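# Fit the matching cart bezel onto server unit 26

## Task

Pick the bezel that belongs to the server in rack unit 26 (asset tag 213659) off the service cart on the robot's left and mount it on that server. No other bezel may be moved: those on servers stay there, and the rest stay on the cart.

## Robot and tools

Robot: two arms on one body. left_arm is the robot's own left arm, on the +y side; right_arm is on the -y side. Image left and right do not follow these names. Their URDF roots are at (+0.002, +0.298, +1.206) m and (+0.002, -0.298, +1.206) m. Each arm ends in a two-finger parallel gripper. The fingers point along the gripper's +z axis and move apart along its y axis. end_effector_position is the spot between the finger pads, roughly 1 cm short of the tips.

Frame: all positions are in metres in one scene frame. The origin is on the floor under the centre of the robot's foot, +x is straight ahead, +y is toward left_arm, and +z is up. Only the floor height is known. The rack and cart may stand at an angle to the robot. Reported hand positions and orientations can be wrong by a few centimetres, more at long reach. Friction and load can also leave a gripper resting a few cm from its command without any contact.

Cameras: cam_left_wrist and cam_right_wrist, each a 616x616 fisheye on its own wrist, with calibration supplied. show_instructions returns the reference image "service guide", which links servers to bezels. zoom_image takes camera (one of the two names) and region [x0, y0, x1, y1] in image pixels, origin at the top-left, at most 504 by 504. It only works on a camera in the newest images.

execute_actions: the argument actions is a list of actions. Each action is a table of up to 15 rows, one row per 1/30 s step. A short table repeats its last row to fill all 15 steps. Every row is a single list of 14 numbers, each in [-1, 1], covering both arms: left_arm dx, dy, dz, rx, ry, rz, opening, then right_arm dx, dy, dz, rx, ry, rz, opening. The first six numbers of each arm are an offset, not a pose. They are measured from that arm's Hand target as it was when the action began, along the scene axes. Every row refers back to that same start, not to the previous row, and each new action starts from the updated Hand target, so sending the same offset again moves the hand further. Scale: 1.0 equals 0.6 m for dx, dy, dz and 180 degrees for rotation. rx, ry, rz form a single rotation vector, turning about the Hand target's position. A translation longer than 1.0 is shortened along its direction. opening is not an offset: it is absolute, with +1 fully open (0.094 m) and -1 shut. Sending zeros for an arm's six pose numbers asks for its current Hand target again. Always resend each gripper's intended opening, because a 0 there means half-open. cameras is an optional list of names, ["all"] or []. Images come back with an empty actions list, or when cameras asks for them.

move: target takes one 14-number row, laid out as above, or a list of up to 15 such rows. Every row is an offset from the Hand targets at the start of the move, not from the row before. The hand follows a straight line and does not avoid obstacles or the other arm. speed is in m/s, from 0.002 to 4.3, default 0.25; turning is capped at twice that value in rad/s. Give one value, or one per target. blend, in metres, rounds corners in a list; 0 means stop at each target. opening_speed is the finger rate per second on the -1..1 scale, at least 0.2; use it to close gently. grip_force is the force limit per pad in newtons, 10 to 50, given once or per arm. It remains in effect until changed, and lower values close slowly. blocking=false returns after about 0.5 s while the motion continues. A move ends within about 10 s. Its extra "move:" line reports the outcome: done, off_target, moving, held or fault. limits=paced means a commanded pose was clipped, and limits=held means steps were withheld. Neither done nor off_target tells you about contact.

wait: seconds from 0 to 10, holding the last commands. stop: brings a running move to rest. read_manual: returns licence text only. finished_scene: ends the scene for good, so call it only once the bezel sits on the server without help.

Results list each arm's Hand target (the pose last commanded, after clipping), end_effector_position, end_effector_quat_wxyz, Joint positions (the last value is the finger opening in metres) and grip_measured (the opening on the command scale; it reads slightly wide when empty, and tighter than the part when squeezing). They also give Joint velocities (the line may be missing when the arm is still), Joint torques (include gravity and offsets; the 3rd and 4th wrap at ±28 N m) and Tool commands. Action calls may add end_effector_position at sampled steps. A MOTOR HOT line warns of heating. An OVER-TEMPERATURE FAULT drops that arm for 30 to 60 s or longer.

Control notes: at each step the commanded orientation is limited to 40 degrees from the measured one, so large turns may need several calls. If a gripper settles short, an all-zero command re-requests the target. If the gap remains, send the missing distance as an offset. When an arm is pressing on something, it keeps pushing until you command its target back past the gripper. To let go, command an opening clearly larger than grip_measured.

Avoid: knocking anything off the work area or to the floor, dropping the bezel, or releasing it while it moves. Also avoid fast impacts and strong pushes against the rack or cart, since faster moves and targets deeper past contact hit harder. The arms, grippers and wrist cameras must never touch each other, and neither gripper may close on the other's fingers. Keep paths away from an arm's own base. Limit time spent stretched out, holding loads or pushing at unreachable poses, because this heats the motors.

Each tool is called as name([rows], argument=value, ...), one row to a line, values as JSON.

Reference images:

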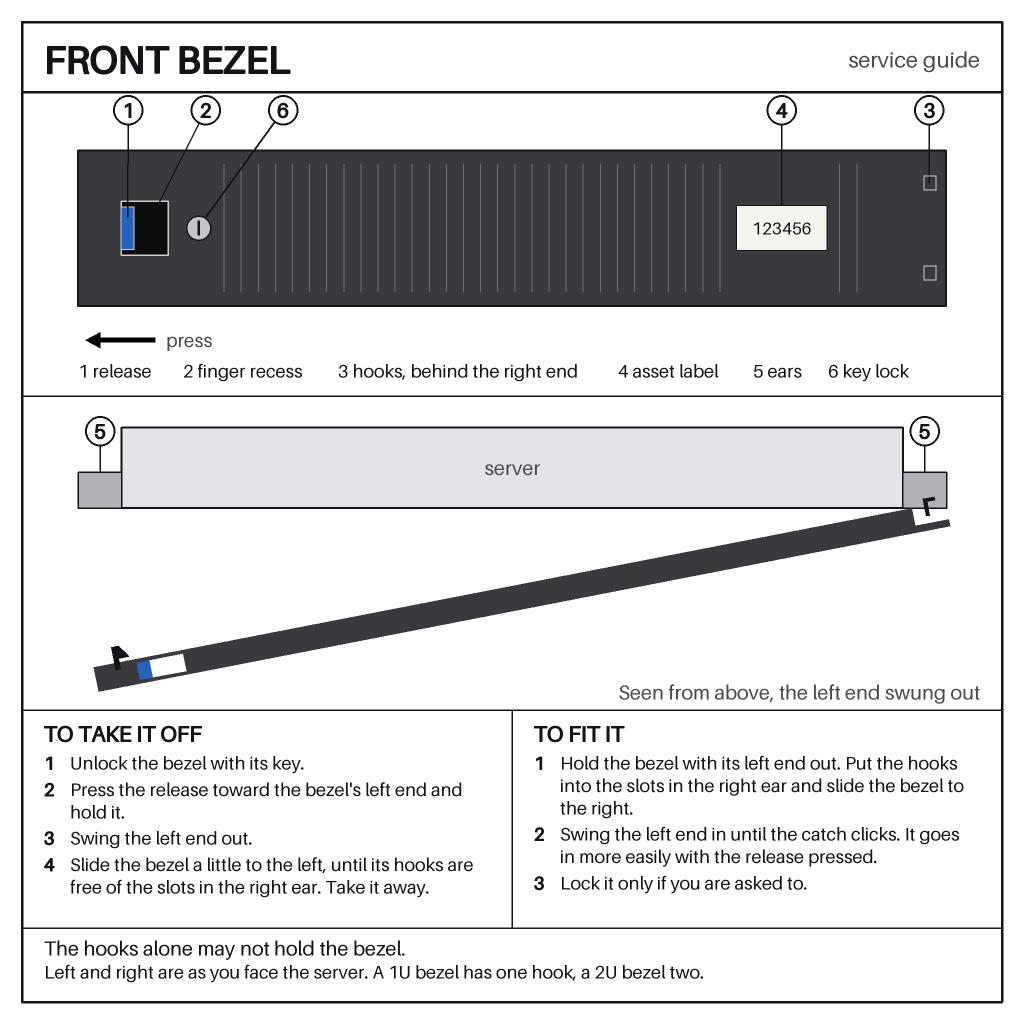

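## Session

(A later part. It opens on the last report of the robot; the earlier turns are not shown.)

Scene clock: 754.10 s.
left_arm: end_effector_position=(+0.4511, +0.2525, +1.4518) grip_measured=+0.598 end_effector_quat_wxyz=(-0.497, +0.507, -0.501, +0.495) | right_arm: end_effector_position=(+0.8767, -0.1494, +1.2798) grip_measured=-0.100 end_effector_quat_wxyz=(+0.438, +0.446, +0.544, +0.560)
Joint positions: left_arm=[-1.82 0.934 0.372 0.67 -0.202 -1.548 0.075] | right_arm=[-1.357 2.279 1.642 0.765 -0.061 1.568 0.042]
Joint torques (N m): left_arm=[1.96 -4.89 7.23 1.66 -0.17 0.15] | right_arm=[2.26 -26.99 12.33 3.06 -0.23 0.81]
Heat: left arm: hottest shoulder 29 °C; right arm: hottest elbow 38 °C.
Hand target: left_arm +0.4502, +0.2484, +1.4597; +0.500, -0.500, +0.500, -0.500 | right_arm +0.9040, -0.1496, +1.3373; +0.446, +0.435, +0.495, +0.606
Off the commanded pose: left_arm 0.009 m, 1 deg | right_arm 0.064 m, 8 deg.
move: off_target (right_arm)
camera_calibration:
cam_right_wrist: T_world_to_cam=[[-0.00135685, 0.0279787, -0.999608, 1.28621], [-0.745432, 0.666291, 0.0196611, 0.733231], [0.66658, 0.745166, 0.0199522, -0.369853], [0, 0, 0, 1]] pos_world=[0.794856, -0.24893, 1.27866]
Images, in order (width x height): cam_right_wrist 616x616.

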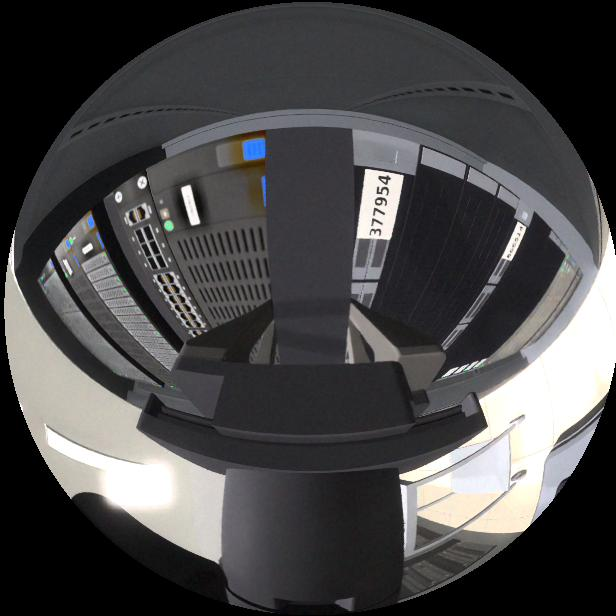

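move(target=[0,0,0,0,0,0,0.6,0.006,0.0,-0.006,0,0,0,-0.35], speed=0.03, cameras=["cam_right_wrist"])

zoom_image(camera="cam_right_wrist", region=[240, 80, 400, 240])

Scene clock: 759.17 s.
left_arm: end_effector_position=(+0.4511, +0.2525, +1.4518) grip_measured=+0.598 end_effector_quat_wxyz=(-0.497, +0.507, -0.501, +0.495) | right_arm: end_effector_position=(+0.8821, -0.1485, +1.2797) grip_measured=-0.100 end_effector_quat_wxyz=(+0.440, +0.444, +0.542, +0.562)
Joint positions: left_arm=[-1.82 0.934 0.372 0.67 -0.202 -1.548 0.075] | right_arm=[-1.357 2.294 1.666 0.765 -0.061 1.568 0.042]
Joint torques (N m): left_arm=[1.96 -4.89 7.23 1.66 -0.17 0.14] | right_arm=[2.2 -27.05 12.25 2.81 -0.2 0.8]
Heat: left arm: hottest shoulder 29 °C; right arm: hottest elbow 39 °C.
Hand target: left_arm +0.4502, +0.2484, +1.4597; +0.500, -0.500, +0.500, -0.500 | right_arm +0.9075, -0.1496, +1.3338; +0.446, +0.435, +0.495, +0.606
Off the commanded pose: left_arm 0.009 m, 1 deg | right_arm 0.060 m, 7 deg.
move: off_target (right_arm)
camera_calibration:
cam_right_wrist: T_world_to_cam=[[0.00762706, 0.0293927, -0.999539, 1.27834], [-0.745409, 0.666462, 0.0139102, 0.743962], [0.666563, 0.744959, 0.0269927, -0.38306], [0, 0, 0, 1]] pos_world=[0.80014, -0.248032, 1.27774]
Images, in order (width x height): cam_right_wrist 616x616.

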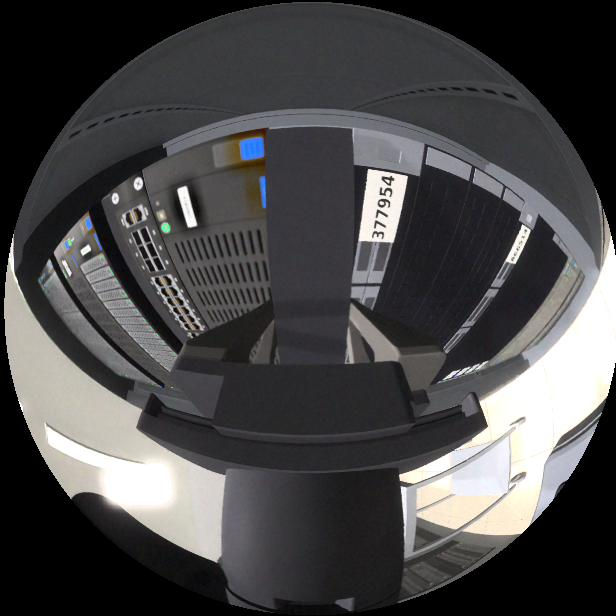

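Scaled by 3.150 from the camera's 616x616 image, which has a finer 880x880 frame.

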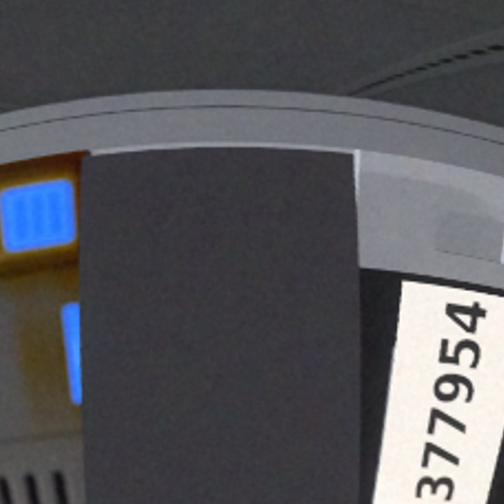

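move(target=[0,0,0,0,0,0,0.6,0.009,0.0,-0.001,0,0,0,-0.35], speed=0.03, cameras=["cam_right_wrist"])

zoom_image(camera="cam_right_wrist", region=[240, 80, 400, 240])

Scene clock: 766.40 s.
left_arm: end_effector_position=(+0.4511, +0.2525, +1.4518) grip_measured=+0.598 end_effector_quat_wxyz=(-0.497, +0.507, -0.501, +0.495) | right_arm: end_effector_position=(+0.8849, -0.1481, +1.2797) grip_measured=-0.100 end_effector_quat_wxyz=(+0.441, +0.443, +0.540, +0.563)
Joint positions: left_arm=[-1.82 0.934 0.372 0.67 -0.202 -1.548 0.075] | right_arm=[-1.357 2.302 1.679 0.765 -0.061 1.568 0.042]
Joint torques (N m): left_arm=[1.96 -4.89 7.24 1.66 -0.17 0.14] | right_arm=[2.14 -26.81 12.81 2.41 -0.23 0.81]
Heat: left arm: hottest shoulder 29 °C; right arm: hottest elbow 39 °C.
Hand target: left_arm +0.4502, +0.2484, +1.4597; +0.500, -0.500, +0.500, -0.500 | right_arm +0.9130, -0.1495, +1.3334; +0.446, +0.435, +0.495, +0.606
Off the commanded pose: left_arm 0.009 m, 1 deg | right_arm 0.060 m, 7 deg.
move: off_target (right_arm)
camera_calibration:
cam_right_wrist: T_world_to_cam=[[0.0124684, 0.0301913, -0.999466, 1.27401], [-0.745418, 0.666509, 0.0108344, 0.749739], [0.66648, 0.744885, 0.0308154, -0.39018], [0, 0, 0, 1]] pos_world=[0.803032, -0.247533, 1.27723]
Images, in order (width x height): cam_right_wrist 616x616.

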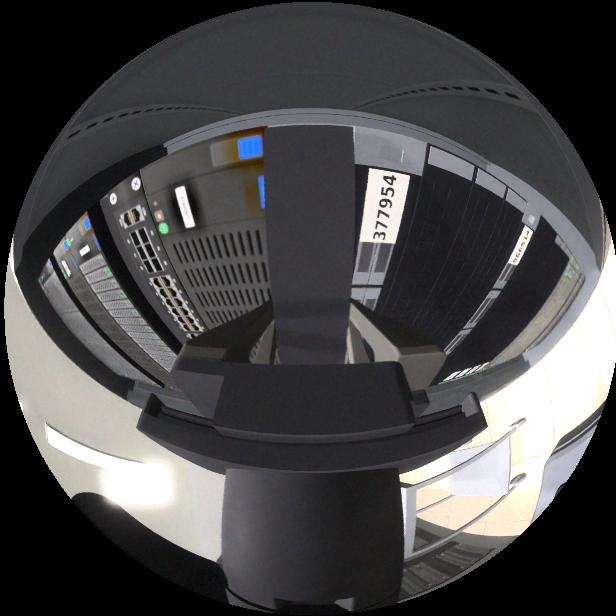

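Scaled by 3.150 from the camera's 616x616 image, which has a finer 880x880 frame.

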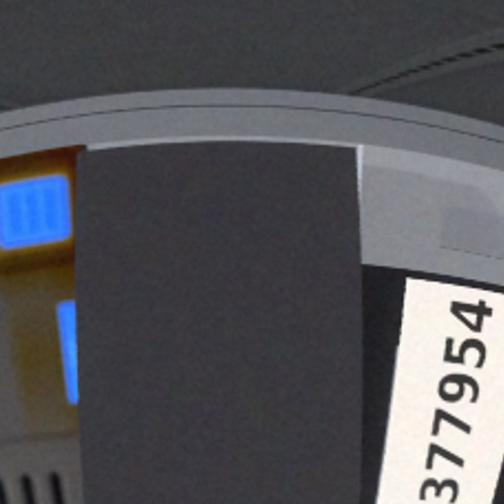

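move(target=[0.38,-0.33,-0.26,0,0,0.1,0.4,0.0,-0.012,0,0,0,0,-0.35], speed=[0.15], cameras=["all"])

zoom_image(camera="cam_right_wrist", region=[240, 80, 400, 240])

Scene clock: 787.17 s.
left_arm: end_effector_position=(+0.6704, +0.0625, +1.2912) grip_measured=+0.402 end_effector_quat_wxyz=(-0.568, +0.579, -0.419, +0.408) | right_arm: end_effector_position=(+0.8850, -0.1491, +1.2797) grip_measured=-0.100 end_effector_quat_wxyz=(+0.440, +0.441, +0.541, +0.564)
Joint positions: left_arm=[-2.161 2.052 1.157 1.04 -0.856 -1.49 0.066] | right_arm=[-1.36 2.302 1.679 0.765 -0.069 1.568 0.042]
Joint torques (N m): left_arm=[1.26 -16.26 7.46 1.48 -0.15 0.26] | right_arm=[1.32 -27.16 12.66 2.48 -0.35 0.81]
Heat: left arm: hottest elbow 29 °C; right arm: hottest elbow 39 °C.
Hand target: left_arm +0.6783, +0.0504, +1.3038; +0.572, -0.572, +0.415, -0.415 | right_arm +0.9130, -0.1570, +1.3333; +0.446, +0.435, +0.495, +0.606
Off the commanded pose: left_arm 0.019 m, 1 deg | right_arm 0.061 m, 7 deg.
move: off_target (left_arm, right_arm)
camera_calibration:
cam_left_wrist: T_world_to_cam=[[0.0230423, -0.0147593, 0.999626, -1.30347], [-0.282313, -0.959292, -0.00765623, 0.262063], [0.959046, -0.282031, -0.0262711, -0.462949], [0, 0, 0, 1]] pos_world=[0.548008, 0.101591, 1.29282]
cam_right_wrist: T_world_to_cam=[[0.0125611, 0.0297743, -0.999478, 1.27389], [-0.748708, 0.66282, 0.0103358, 0.7535], [0.662781, 0.748187, 0.030618, -0.385496], [0, 0, 0, 1]] pos_world=[0.803649, -0.24894, 1.27723]

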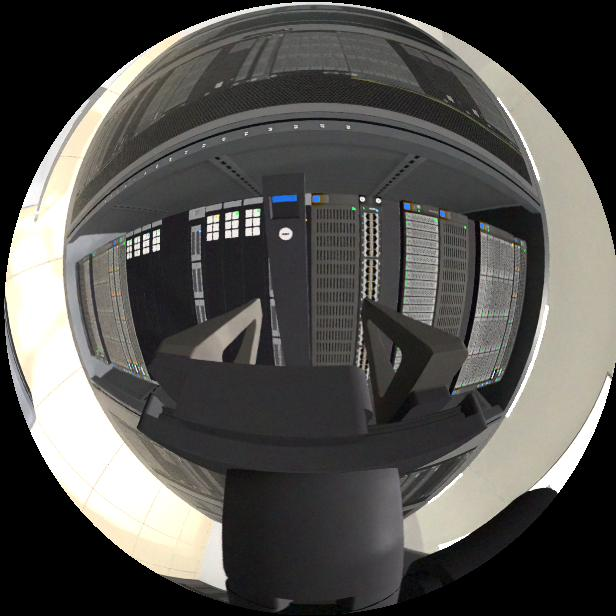

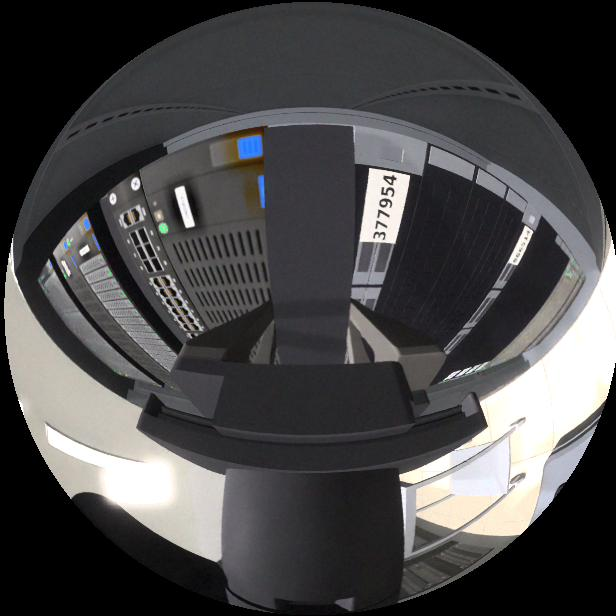

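Scaled by 3.150 from the camera's 616x616 image, which has a finer 880x880 frame.

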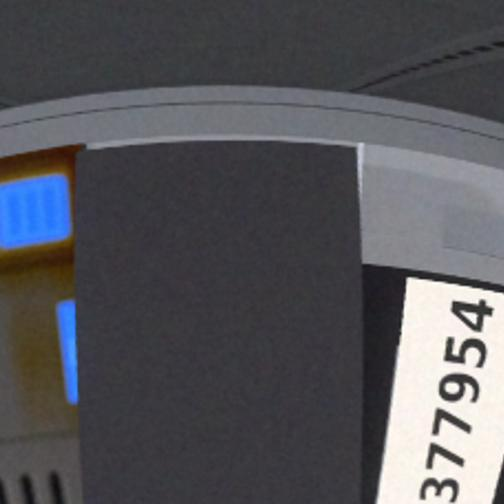

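zoom_image(camera="cam_left_wrist", region=[180, 160, 400, 380])

Scaled by 2.291 from the camera's 616x616 image, which has a finer 880x880 frame.

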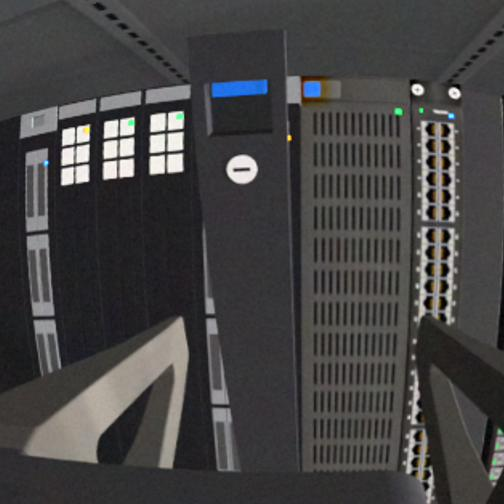

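move(target=[0.145,-0.038,-0.035,0,0,-0.022,0.4,0,0,0,0,0,0,-0.35], speed=0.1, cameras=["cam_left_wrist"])

zoom_image(camera="cam_left_wrist", region=[200, 180, 400, 380])

Scene clock: 806.73 s.
left_arm: end_effector_position=(+0.7507, +0.0261, +1.2700) grip_measured=+0.402 end_effector_quat_wxyz=(-0.553, +0.560, -0.446, +0.426) | right_arm: end_effector_position=(+0.8850, -0.1491, +1.2797) grip_measured=-0.100 end_effector_quat_wxyz=(+0.440, +0.441, +0.541, +0.564)
Joint positions: left_arm=[-2.129 2.211 1.436 0.903 -0.744 -1.49 0.066] | right_arm=[-1.36 2.302 1.679 0.765 -0.069 1.568 0.042]
Joint torques (N m): left_arm=[2.73 -18.73 8.51 1.44 0.18 0.11] | right_arm=[1.61 -27.11 12.63 2.44 -0.36 0.83]
Heat: left arm: hottest shoulder 29 °C; right arm: hottest elbow 40 °C.
Hand target: left_arm +0.7653, +0.0275, +1.2830; +0.557, -0.558, +0.435, -0.435 | right_arm +0.9130, -0.1570, +1.3333; +0.446, +0.435, +0.495, +0.606
Off the commanded pose: left_arm 0.019 m, 2 deg | right_arm 0.061 m, 7 deg.
move: off_target (left_arm, right_arm)
camera_calibration:
cam_left_wrist: T_world_to_cam=[[0.027315, -0.0283587, 0.999225, -1.28697], [-0.359416, -0.933029, -0.0166549, 0.318224], [0.932778, -0.358682, -0.0356782, -0.517086], [0, 0, 0, 1]] pos_world=[0.631854, 0.0749459, 1.27283]
Images, in order (width x height): cam_left_wrist 616x616.

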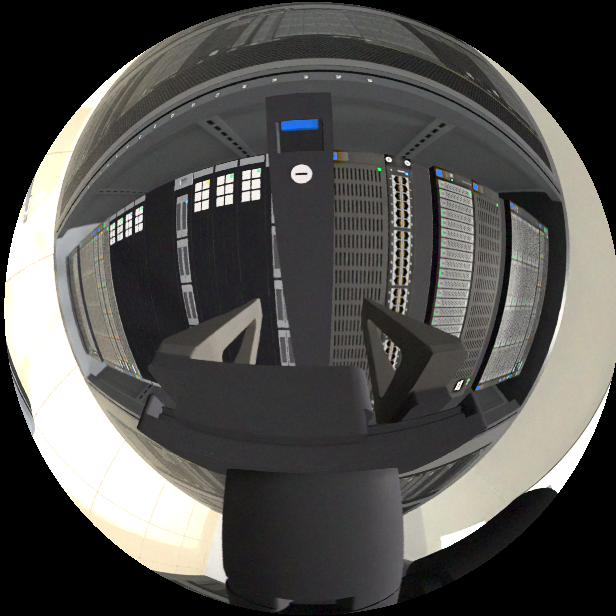

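Scaled by 2.520 from the camera's 616x616 image, which has a finer 880x880 frame.

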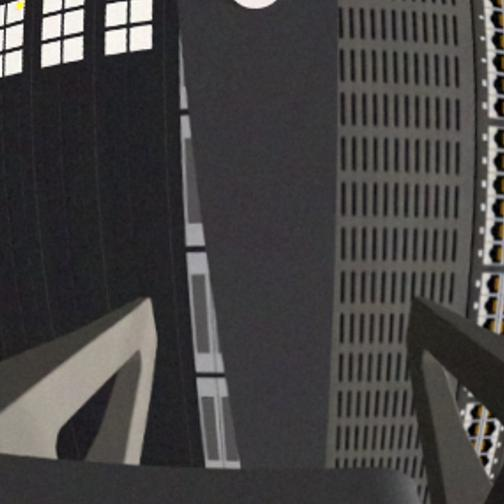

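move(target=[0.028,0.024,-0.009,0,0,0.017,0.35,0,0,0,0,0,0,-0.35], speed=0.06, cameras=["cam_left_wrist"])

zoom_image(camera="cam_left_wrist", region=[200, 180, 400, 380])

Scene clock: 814.60 s.
left_arm: end_effector_position=(+0.7682, +0.0392, +1.2637) grip_measured=+0.352 end_effector_quat_wxyz=(+0.563, -0.569, +0.434, -0.413) | right_arm: end_effector_position=(+0.8850, -0.1491, +1.2797) grip_measured=-0.100 end_effector_quat_wxyz=(+0.440, +0.441, +0.541, +0.564)
Joint positions: left_arm=[-2.107 2.246 1.494 0.882 -0.767 -1.49 0.064] | right_arm=[-1.36 2.302 1.679 0.765 -0.069 1.568 0.042]
Joint torques (N m): left_arm=[2.61 -19.19 8.65 1.43 -0.16 0.1] | right_arm=[1.55 -27.05 12.64 2.43 -0.35 0.81]
Heat: left arm: hottest shoulder 30 °C; right arm: hottest elbow 40 °C.
Hand target: left_arm +0.7821, +0.0418, +1.2775; +0.569, -0.569, +0.420, -0.420 | right_arm +0.9130, -0.1570, +1.3333; +0.446, +0.435, +0.495, +0.606
Off the commanded pose: left_arm 0.020 m, 2 deg | right_arm 0.061 m, 7 deg.
move: off_target (left_arm, right_arm)
camera_calibration:
cam_left_wrist: T_world_to_cam=[[0.0293934, -0.0295218, 0.999132, -1.28221], [-0.317145, -0.948193, -0.0186866, 0.307436], [0.947922, -0.31632, -0.0372333, -0.540279], [0, 0, 0, 1]] pos_world=[0.647333, 0.0827539, 1.26673]
Images, in order (width x height): cam_left_wrist 616x616.

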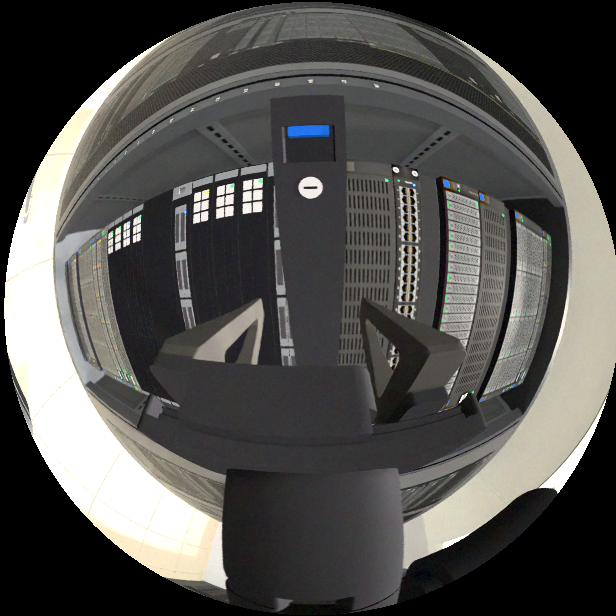

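Scaled by 2.520 from the camera's 616x616 image, which has a finer 880x880 frame.

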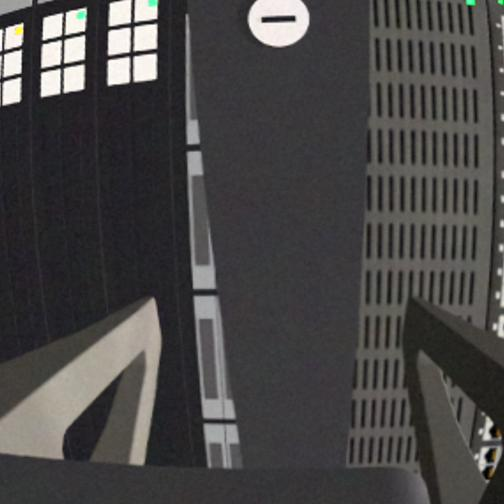

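move(target=[0.033,0.01,0.006,0,0,0,0.3,0,0,0,0,0,0,-0.35], speed=0.05, cameras=["cam_left_wrist"])

zoom_image(camera="cam_left_wrist", region=[200, 180, 400, 380])

Scene clock: 822.43 s.
left_arm: end_effector_position=(+0.7873, +0.0466, +1.2660) grip_measured=+0.302 end_effector_quat_wxyz=(+0.566, -0.571, +0.433, -0.408) | right_arm: end_effector_position=(+0.8850, -0.1491, +1.2797) grip_measured=-0.100 end_effector_quat_wxyz=(+0.440, +0.441, +0.541, +0.564)
Joint positions: left_arm=[-2.086 2.265 1.551 0.839 -0.756 -1.49 0.061] | right_arm=[-1.36 2.302 1.679 0.765 -0.069 1.568 0.042]
Joint torques (N m): left_arm=[2.61 -19.66 8.96 1.43 0.17 0.06] | right_arm=[1.38 -26.87 12.72 2.52 -0.37 0.82]
Heat: left arm: hottest shoulder 31 °C; right arm: hottest elbow 40 °C.
Hand target: left_arm +0.8019, +0.0481, +1.2809; +0.569, -0.569, +0.420, -0.420 | right_arm +0.9130, -0.1570, +1.3333; +0.446, +0.435, +0.495, +0.606
Off the commanded pose: left_arm 0.021 m, 2 deg | right_arm 0.061 m, 7 deg.
move: off_target (left_arm, right_arm)
camera_calibration:
cam_left_wrist: T_world_to_cam=[[0.0334103, -0.0337166, 0.998873, -1.28756], [-0.308202, -0.951071, -0.0217943, 0.317516], [0.950734, -0.307127, -0.0421671, -0.552385], [0, 0, 0, 1]] pos_world=[0.666048, 0.0889165, 1.26973]
Images, in order (width x height): cam_left_wrist 616x616.

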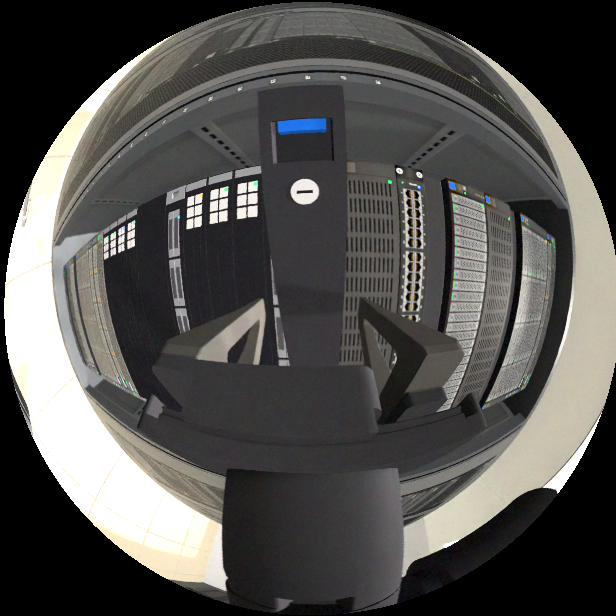

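Scaled by 2.520 from the camera's 616x616 image, which has a finer 880x880 frame.

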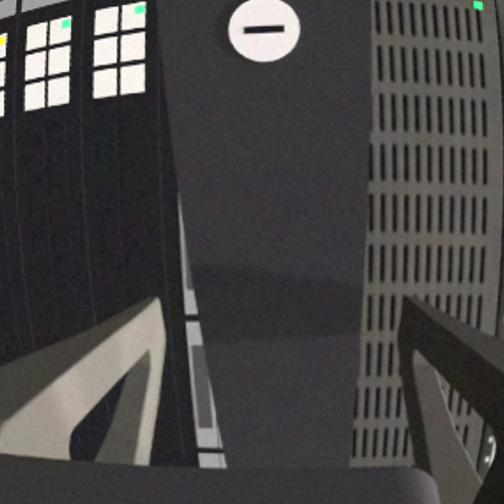

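move(target=[0.021,0.006,0.0,0,0,0,0.3,0,0,0,0,0,0,-0.35], speed=0.04, cameras=["cam_left_wrist"])

zoom_image(camera="cam_left_wrist", region=[200, 180, 400, 380])

Scene clock: 827.23 s.
left_arm: end_effector_position=(+0.7996, +0.0488, +1.2661) grip_measured=+0.302 end_effector_quat_wxyz=(+0.566, -0.570, +0.434, -0.408) | right_arm: end_effector_position=(+0.8850, -0.1491, +1.2797) grip_measured=-0.100 end_effector_quat_wxyz=(+0.440, +0.441, +0.541, +0.564)
Joint positions: left_arm=[-2.075 2.281 1.59 0.814 -0.744 -1.49 0.061] | right_arm=[-1.36 2.302 1.679 0.765 -0.069 1.568 0.042]
Joint torques (N m): left_arm=[2.73 -19.96 9.24 1.44 0.17 0.04] | right_arm=[1.32 -27.11 12.6 2.47 -0.36 0.82]
Heat: left arm: hottest shoulder 31 °C; right arm: hottest elbow 41 °C.
Hand target: left_arm +0.8145, +0.0516, +1.2811; +0.569, -0.569, +0.420, -0.420 | right_arm +0.9130, -0.1570, +1.3333; +0.446, +0.435, +0.495, +0.606
Off the commanded pose: left_arm 0.021 m, 2 deg | right_arm 0.061 m, 7 deg.
move: off_target (left_arm, right_arm)
camera_calibration:
cam_left_wrist: T_world_to_cam=[[0.0341563, -0.0357277, 0.998778, -1.28829], [-0.309563, -0.950591, -0.0234175, 0.326541], [0.950265, -0.308385, -0.0435287, -0.561166], [0, 0, 0, 1]] pos_world=[0.678345, 0.0913238, 1.26993]
Images, in order (width x height): cam_left_wrist 616x616.

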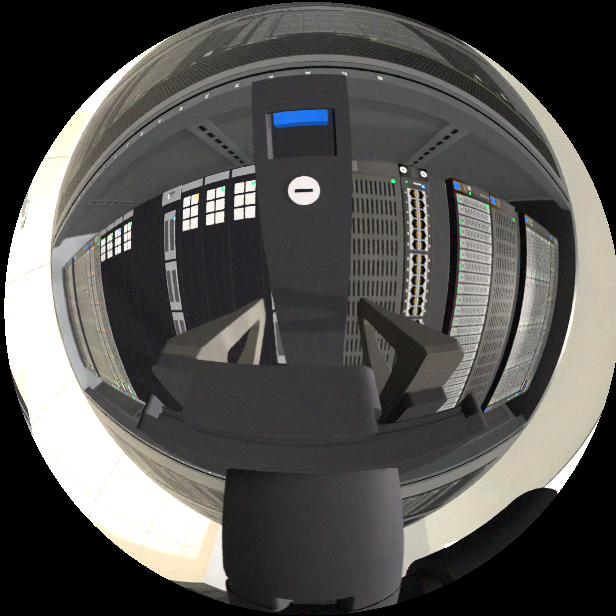

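Scaled by 2.520 from the camera's 616x616 image, which has a finer 880x880 frame.

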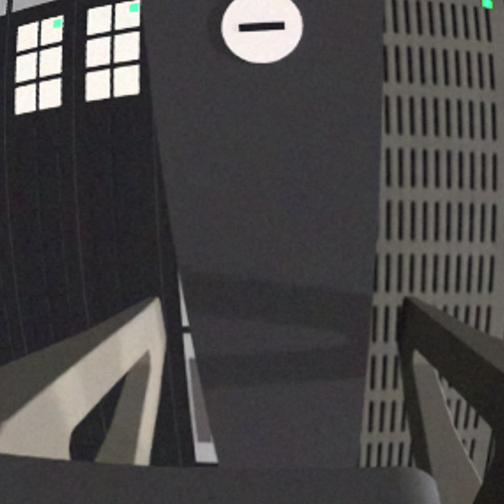

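move(target=[0,0,0,0,0,0,-0.2,0,0,0,0,0,0,-0.35], opening_speed=0.3, cameras=["all"])

zoom_image(camera="cam_left_wrist", region=[200, 180, 400, 380])

zoom_image(camera="cam_right_wrist", region=[240, 80, 400, 240])

Scene clock: 833.03 s.
left_arm: end_effector_position=(+0.7997, +0.0488, +1.2659) grip_measured=-0.112 end_effector_quat_wxyz=(+0.564, -0.571, +0.433, -0.410) | right_arm: end_effector_position=(+0.8850, -0.1491, +1.2797) grip_measured=-0.100 end_effector_quat_wxyz=(+0.440, +0.441, +0.541, +0.564)
Joint positions: left_arm=[-2.075 2.282 1.591 0.814 -0.744 -1.496 0.042] | right_arm=[-1.36 2.302 1.679 0.765 -0.069 1.568 0.042]
Joint torques (N m): left_arm=[2.73 -19.96 9.1 1.42 0.17 0.08] | right_arm=[1.32 -27.11 12.6 2.47 -0.34 0.84]
Heat: left arm: hottest shoulder 31 °C; right arm: hottest elbow 41 °C.
Hand target: left_arm +0.8145, +0.0516, +1.2810; +0.569, -0.569, +0.420, -0.420 | right_arm +0.9130, -0.1570, +1.3333; +0.446, +0.435, +0.495, +0.606
Off the commanded pose: left_arm 0.021 m, 2 deg | right_arm 0.061 m, 7 deg.
move: off_target (left_arm, right_arm)
camera_calibration:
cam_left_wrist: T_world_to_cam=[[0.0323763, -0.0299174, 0.999028, -1.28734], [-0.309347, -0.95077, -0.0184469, 0.320114], [0.950398, -0.308449, -0.0400373, -0.565806], [0, 0, 0, 1]] pos_world=[0.678446, 0.0913191, 1.26934]
cam_right_wrist: T_world_to_cam=[[0.0125611, 0.0297743, -0.999478, 1.27389], [-0.748708, 0.66282, 0.0103358, 0.7535], [0.662781, 0.748187, 0.030618, -0.385496], [0, 0, 0, 1]] pos_world=[0.803649, -0.24894, 1.27723]

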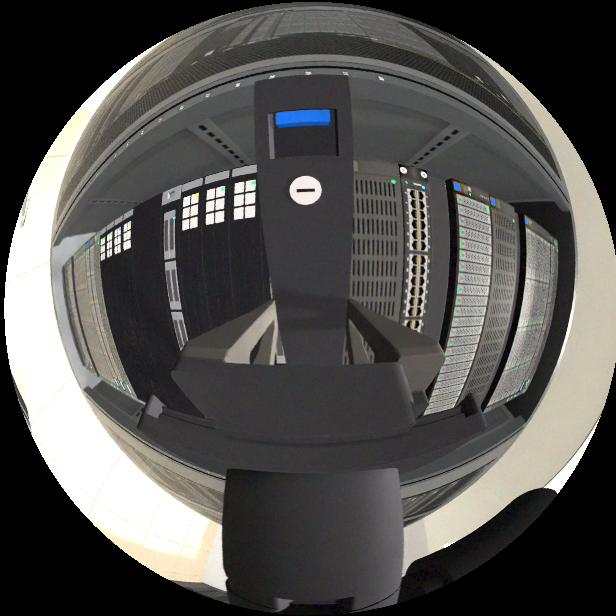

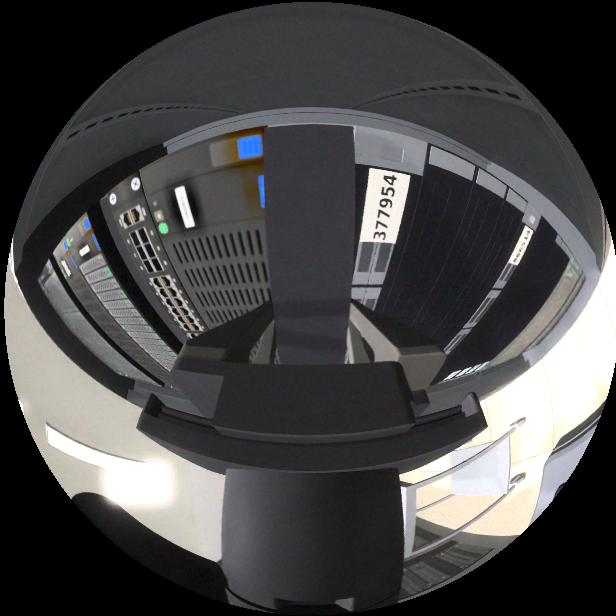

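Scaled by 2.520 from the camera's 616x616 image, which has a finer 880x880 frame.

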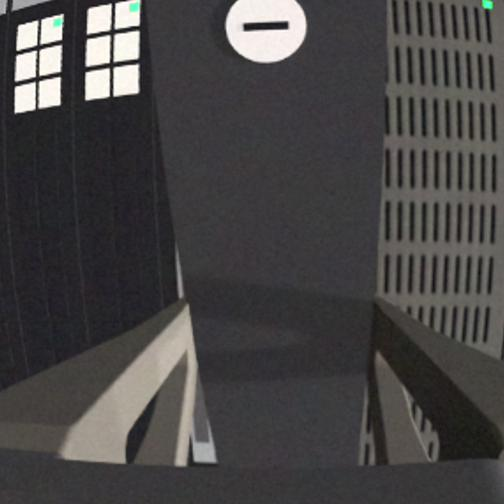

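Scaled by 3.150 from the camera's 616x616 image, which has a finer 880x880 frame.

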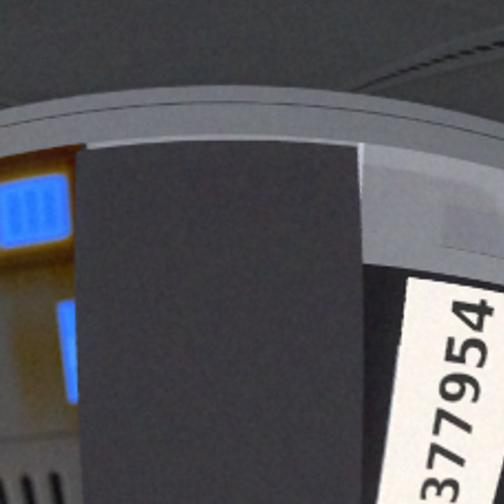

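move(target=[0,-0.01,0,0,0,0,-0.3,0,0,0,0,0,0,-0.35], speed=0.04)

move(target=[0,0,0,0,0,0,-0.3,0,0,0,0,0,0,0.25], opening_speed=0.3, cameras=["all"])

zoom_image(camera="cam_right_wrist", region=[240, 80, 400, 240])

Scene clock: 841.83 s.
left_arm: end_effector_position=(+0.8010, +0.0487, +1.2665) grip_measured=-0.112 end_effector_quat_wxyz=(+0.565, -0.572, +0.431, -0.410) | right_arm: end_effector_position=(+0.8853, -0.1490, +1.2795) grip_measured=-0.100 end_effector_quat_wxyz=(+0.440, +0.441, +0.541, +0.564)
Joint positions: left_arm=[-2.075 2.285 1.597 0.814 -0.747 -1.496 0.042] | right_arm=[-1.36 2.303 1.68 0.765 -0.069 1.568 0.042]
Joint torques (N m): left_arm=[2.2 -19.78 9.43 1.29 0.02 0.1] | right_arm=[1.67 -27.34 12.56 2.51 -0.33 0.8]
Heat: left arm: hottest shoulder 31 °C; right arm: hottest elbow 41 °C.
Hand target: left_arm +0.8145, +0.0456, +1.2811; +0.569, -0.569, +0.420, -0.420 | right_arm +0.9130, -0.1570, +1.3330; +0.446, +0.435, +0.495, +0.606
Off the commanded pose: left_arm 0.020 m, 2 deg | right_arm 0.061 m, 7 deg.
move: off_target (left_arm, right_arm)

Scene clock: 844.43 s.
left_arm: end_effector_position=(+0.8014, +0.0477, +1.2615) grip_measured=-0.112 end_effector_quat_wxyz=(+0.561, -0.575, +0.430, -0.412) | right_arm: end_effector_position=(+0.8883, -0.1509, +1.2847) grip_measured=+0.248 end_effector_quat_wxyz=(+0.423, +0.454, +0.526, +0.582)
Joint positions: left_arm=[-2.075 2.292 1.601 0.811 -0.744 -1.51 0.042] | right_arm=[-1.364 2.304 1.691 0.765 -0.079 1.633 0.059]
Joint torques (N m): left_arm=[2.14 -20.37 9.16 1.37 0.02 0.22] | right_arm=[1.85 -27.22 12.25 2.39 -0.03 0.21]
Heat: left arm: hottest shoulder 31 °C; right arm: hottest elbow 42 °C.
Hand target: left_arm +0.8145, +0.0456, +1.2811; +0.569, -0.569, +0.420, -0.420 | right_arm +0.9130, -0.1568, +1.3332; +0.446, +0.435, +0.495, +0.606
Off the commanded pose: left_arm 0.024 m, 2 deg | right_arm 0.055 m, 6 deg.
move: off_target (left_arm, right_arm)
camera_calibration:
cam_left_wrist: T_world_to_cam=[[0.0318769, -0.0183073, 0.999324, -1.28353], [-0.309148, -0.950984, -0.0075604, 0.305614], [0.95048, -0.308698, -0.0359741, -0.573134], [0, 0, 0, 1]] pos_world=[0.680147, 0.0902107, 1.26436]
cam_right_wrist: T_world_to_cam=[[0.00835198, 0.093296, -0.995603, 1.28727], [-0.753823, 0.654768, 0.0550333, 0.702997], [0.657024, 0.75005, 0.0757973, -0.439101], [0, 0, 0, 1]] pos_world=[0.807685, -0.25105, 1.27621]

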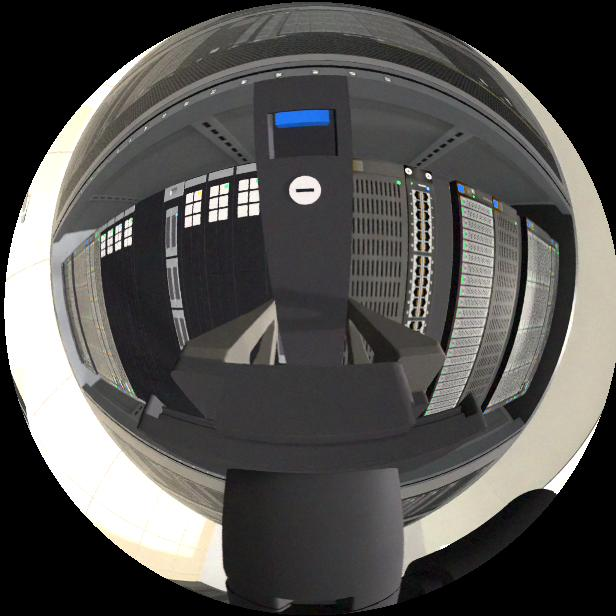

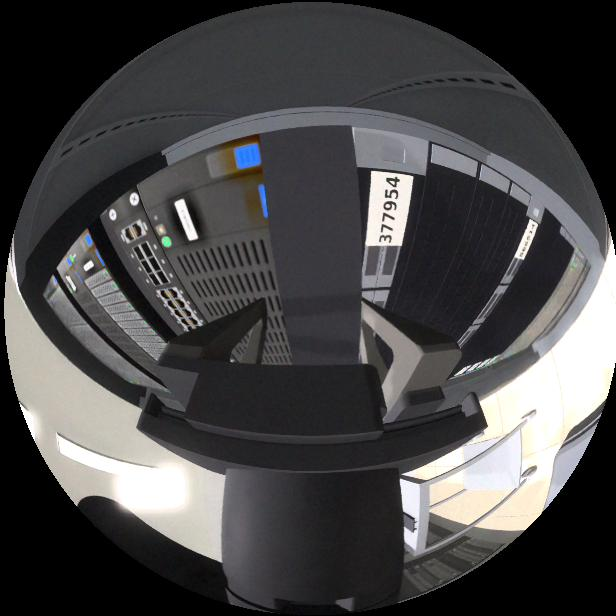

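Scaled by 3.150 from the camera's 616x616 image, which has a finer 880x880 frame.

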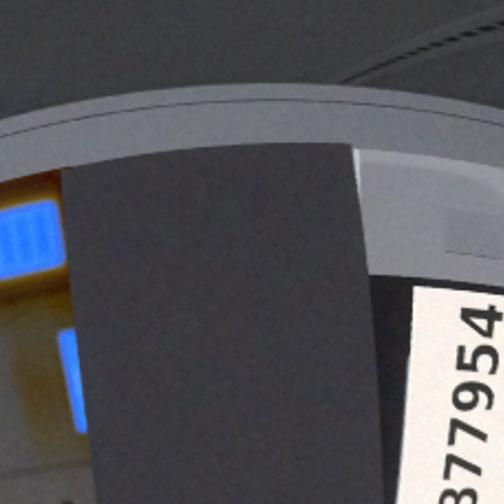

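move(target=[0,0,0,0,0,0,-0.3,0,0,0,0,0,0,0.5], opening_speed=0.5)

move(target=[0,0,0,0,0,0,-0.3,-0.1,-0.02,-0.015,0,0,0,0.5], speed=0.06, cameras=["all"])

zoom_image(camera="cam_right_wrist", region=[220, 80, 400, 260])

Scene clock: 849.97 s.
left_arm: end_effector_position=(+0.8012, +0.0477, +1.2600) grip_measured=-0.112 end_effector_quat_wxyz=(+0.561, -0.575, +0.430, -0.412) | right_arm: end_effector_position=(+0.8902, -0.1510, +1.2887) grip_measured=+0.498 end_effector_quat_wxyz=(+0.425, +0.452, +0.524, +0.584)
Joint positions: left_arm=[-2.075 2.294 1.601 0.811 -0.744 -1.511 0.042] | right_arm=[-1.365 2.304 1.699 0.765 -0.079 1.633 0.07]
Joint torques (N m): left_arm=[2.14 -20.54 9.13 1.37 0.02 0.23] | right_arm=[1.79 -26.93 11.99 2.28 -0.01 0.21]
Heat: left arm: hottest shoulder 31 °C; right arm: hottest elbow 42 °C.
Hand target: left_arm +0.8145, +0.0456, +1.2810; +0.569, -0.569, +0.420, -0.420 | right_arm +0.9129, -0.1567, +1.3331; +0.446, +0.435, +0.495, +0.606
Off the commanded pose: left_arm 0.025 m, 2 deg | right_arm 0.050 m, 5 deg.
move: off_target (left_arm, right_arm)

Scene clock: 852.00 s.
left_arm: end_effector_position=(+0.8012, +0.0471, +1.2579) grip_measured=-0.112 end_effector_quat_wxyz=(+0.558, -0.576, +0.430, -0.415) | right_arm: end_effector_position=(+0.8542, -0.1622, +1.3043) grip_measured=+0.498 end_effector_quat_wxyz=(+0.438, +0.444, +0.507, +0.595)
Joint positions: left_arm=[-2.075 2.297 1.601 0.811 -0.741 -1.52 0.042] | right_arm=[-1.369 2.227 1.544 0.892 -0.072 1.637 0.07]
Joint torques (N m): left_arm=[2.2 -20.72 9.09 1.44 0.01 0.3] | right_arm=[1.9 -26.75 6 2.8 -0.2 0.16]
Heat: left arm: hottest shoulder 31 °C; right arm: hottest elbow 42 °C.
Hand target: left_arm +0.8145, +0.0456, +1.2812; +0.569, -0.569, +0.420, -0.420 | right_arm +0.8530, -0.1688, +1.3242; +0.446, +0.435, +0.495, +0.606
Off the commanded pose: left_arm 0.027 m, 2 deg | right_arm 0.021 m, 2 deg.
move: off_target (left_arm, right_arm)
camera_calibration:
cam_left_wrist: T_world_to_cam=[[0.032624, -0.0101032, 0.999417, -1.28112], [-0.312059, -0.950063, 0.000582236, 0.297002], [0.949503, -0.311896, -0.0341476, -0.574578], [0, 0, 0, 1]] pos_world=[0.680041, 0.0900184, 1.26058]
cam_right_wrist: T_world_to_cam=[[0.0649377, 0.105604, -0.992286, 1.25751], [-0.746858, 0.664624, 0.0218561, 0.722508], [0.661805, 0.739678, 0.12203, -0.47568], [0, 0, 0, 1]] pos_world=[0.772759, -0.261144, 1.29006]

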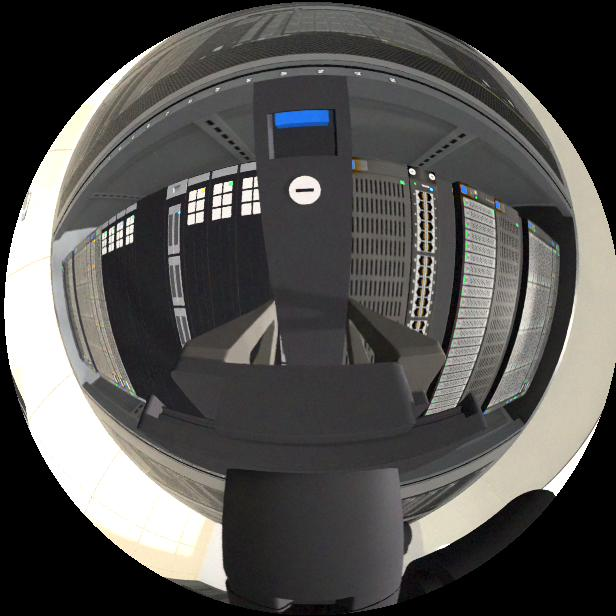

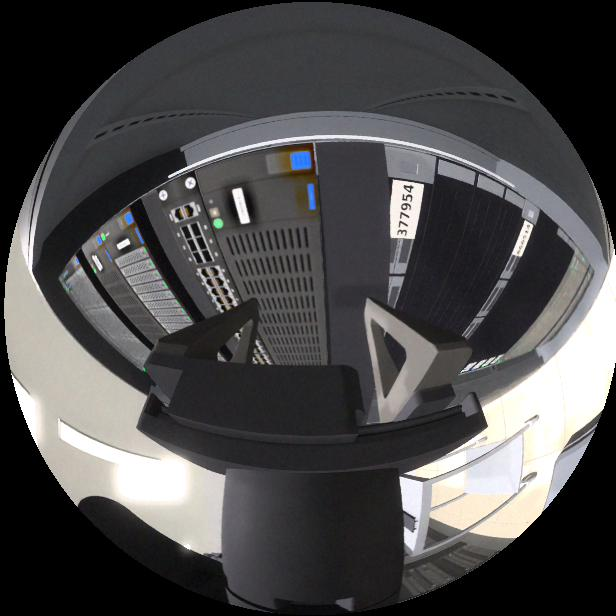

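Scaled by 2.800 from the camera's 616x616 image, which has a finer 880x880 frame.

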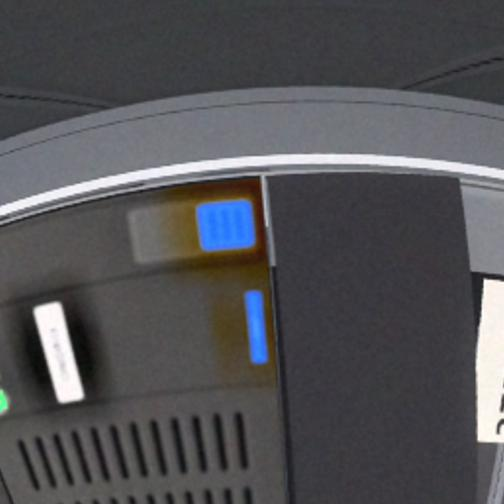

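move(target=[0.06,0.011,0.013,0,0,-0.036,-0.3,0,0,0,0,0,0,0.5], speed=0.04, cameras=["all"])

zoom_image(camera="cam_right_wrist", region=[220, 80, 400, 260])

zoom_image(camera="cam_left_wrist", region=[200, 60, 400, 260])

Scene clock: 865.13 s.
left_arm: end_effector_position=(+0.8326, +0.0542, +1.2585) grip_measured=-0.112 end_effector_quat_wxyz=(+0.532, -0.558, +0.461, -0.439) | right_arm: end_effector_position=(+0.8542, -0.1622, +1.3043) grip_measured=+0.498 end_effector_quat_wxyz=(+0.438, +0.444, +0.507, +0.595)
Joint positions: left_arm=[-2.028 2.312 1.66 0.739 -0.593 -1.537 0.042] | right_arm=[-1.369 2.227 1.544 0.892 -0.072 1.637 0.07]
Joint torques (N m): left_arm=[2.37 -21.3 10.03 1.58 0.29 0.31] | right_arm=[1.9 -27.11 5.98 2.78 -0.21 0.17]
Heat: left arm: hottest shoulder 31 °C; right arm: hottest elbow 40 °C.
Hand target: left_arm +0.8505, +0.0520, +1.2888; +0.544, -0.545, +0.451, -0.451 | right_arm +0.8530, -0.1688, +1.3242; +0.446, +0.435, +0.495, +0.606
Off the commanded pose: left_arm 0.035 m, 3 deg | right_arm 0.021 m, 2 deg.
move: off_target (left_arm, right_arm)
camera_calibration:
cam_left_wrist: T_world_to_cam=[[0.0460407, -0.010483, 0.998885, -1.29307], [-0.406128, -0.913771, 0.00912951, 0.37906], [0.912656, -0.406095, -0.0463281, -0.551011], [0, 0, 0, 1]] pos_world=[0.716364, 0.109055, 1.26264]
cam_right_wrist: T_world_to_cam=[[0.0649377, 0.105604, -0.992286, 1.25751], [-0.746858, 0.664624, 0.0218561, 0.722508], [0.661805, 0.739678, 0.12203, -0.47568], [0, 0, 0, 1]] pos_world=[0.772759, -0.261144, 1.29006]

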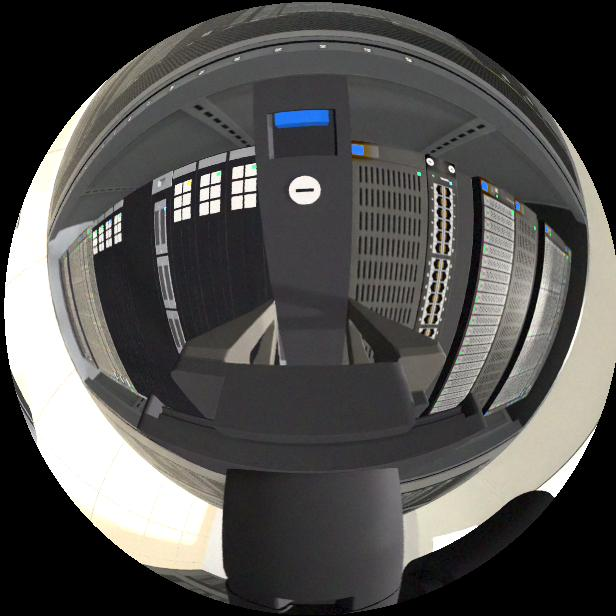

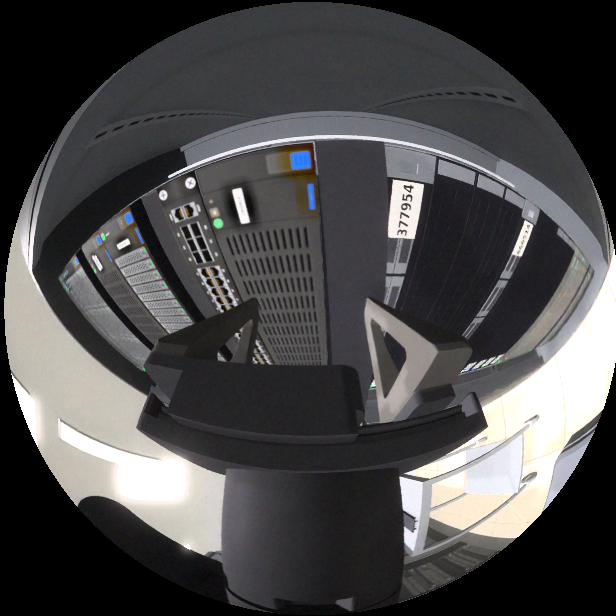

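Scaled by 2.800 from the camera's 616x616 image, which has a finer 880x880 frame.

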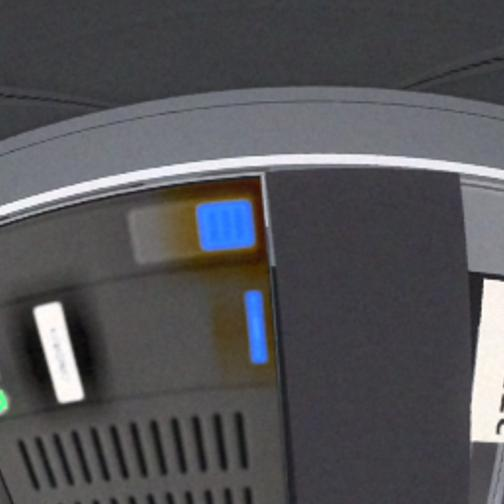

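Scaled by 2.520 from the camera's 616x616 image, which has a finer 880x880 frame.

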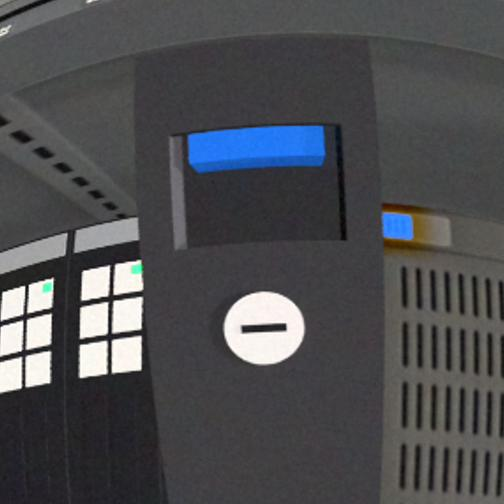

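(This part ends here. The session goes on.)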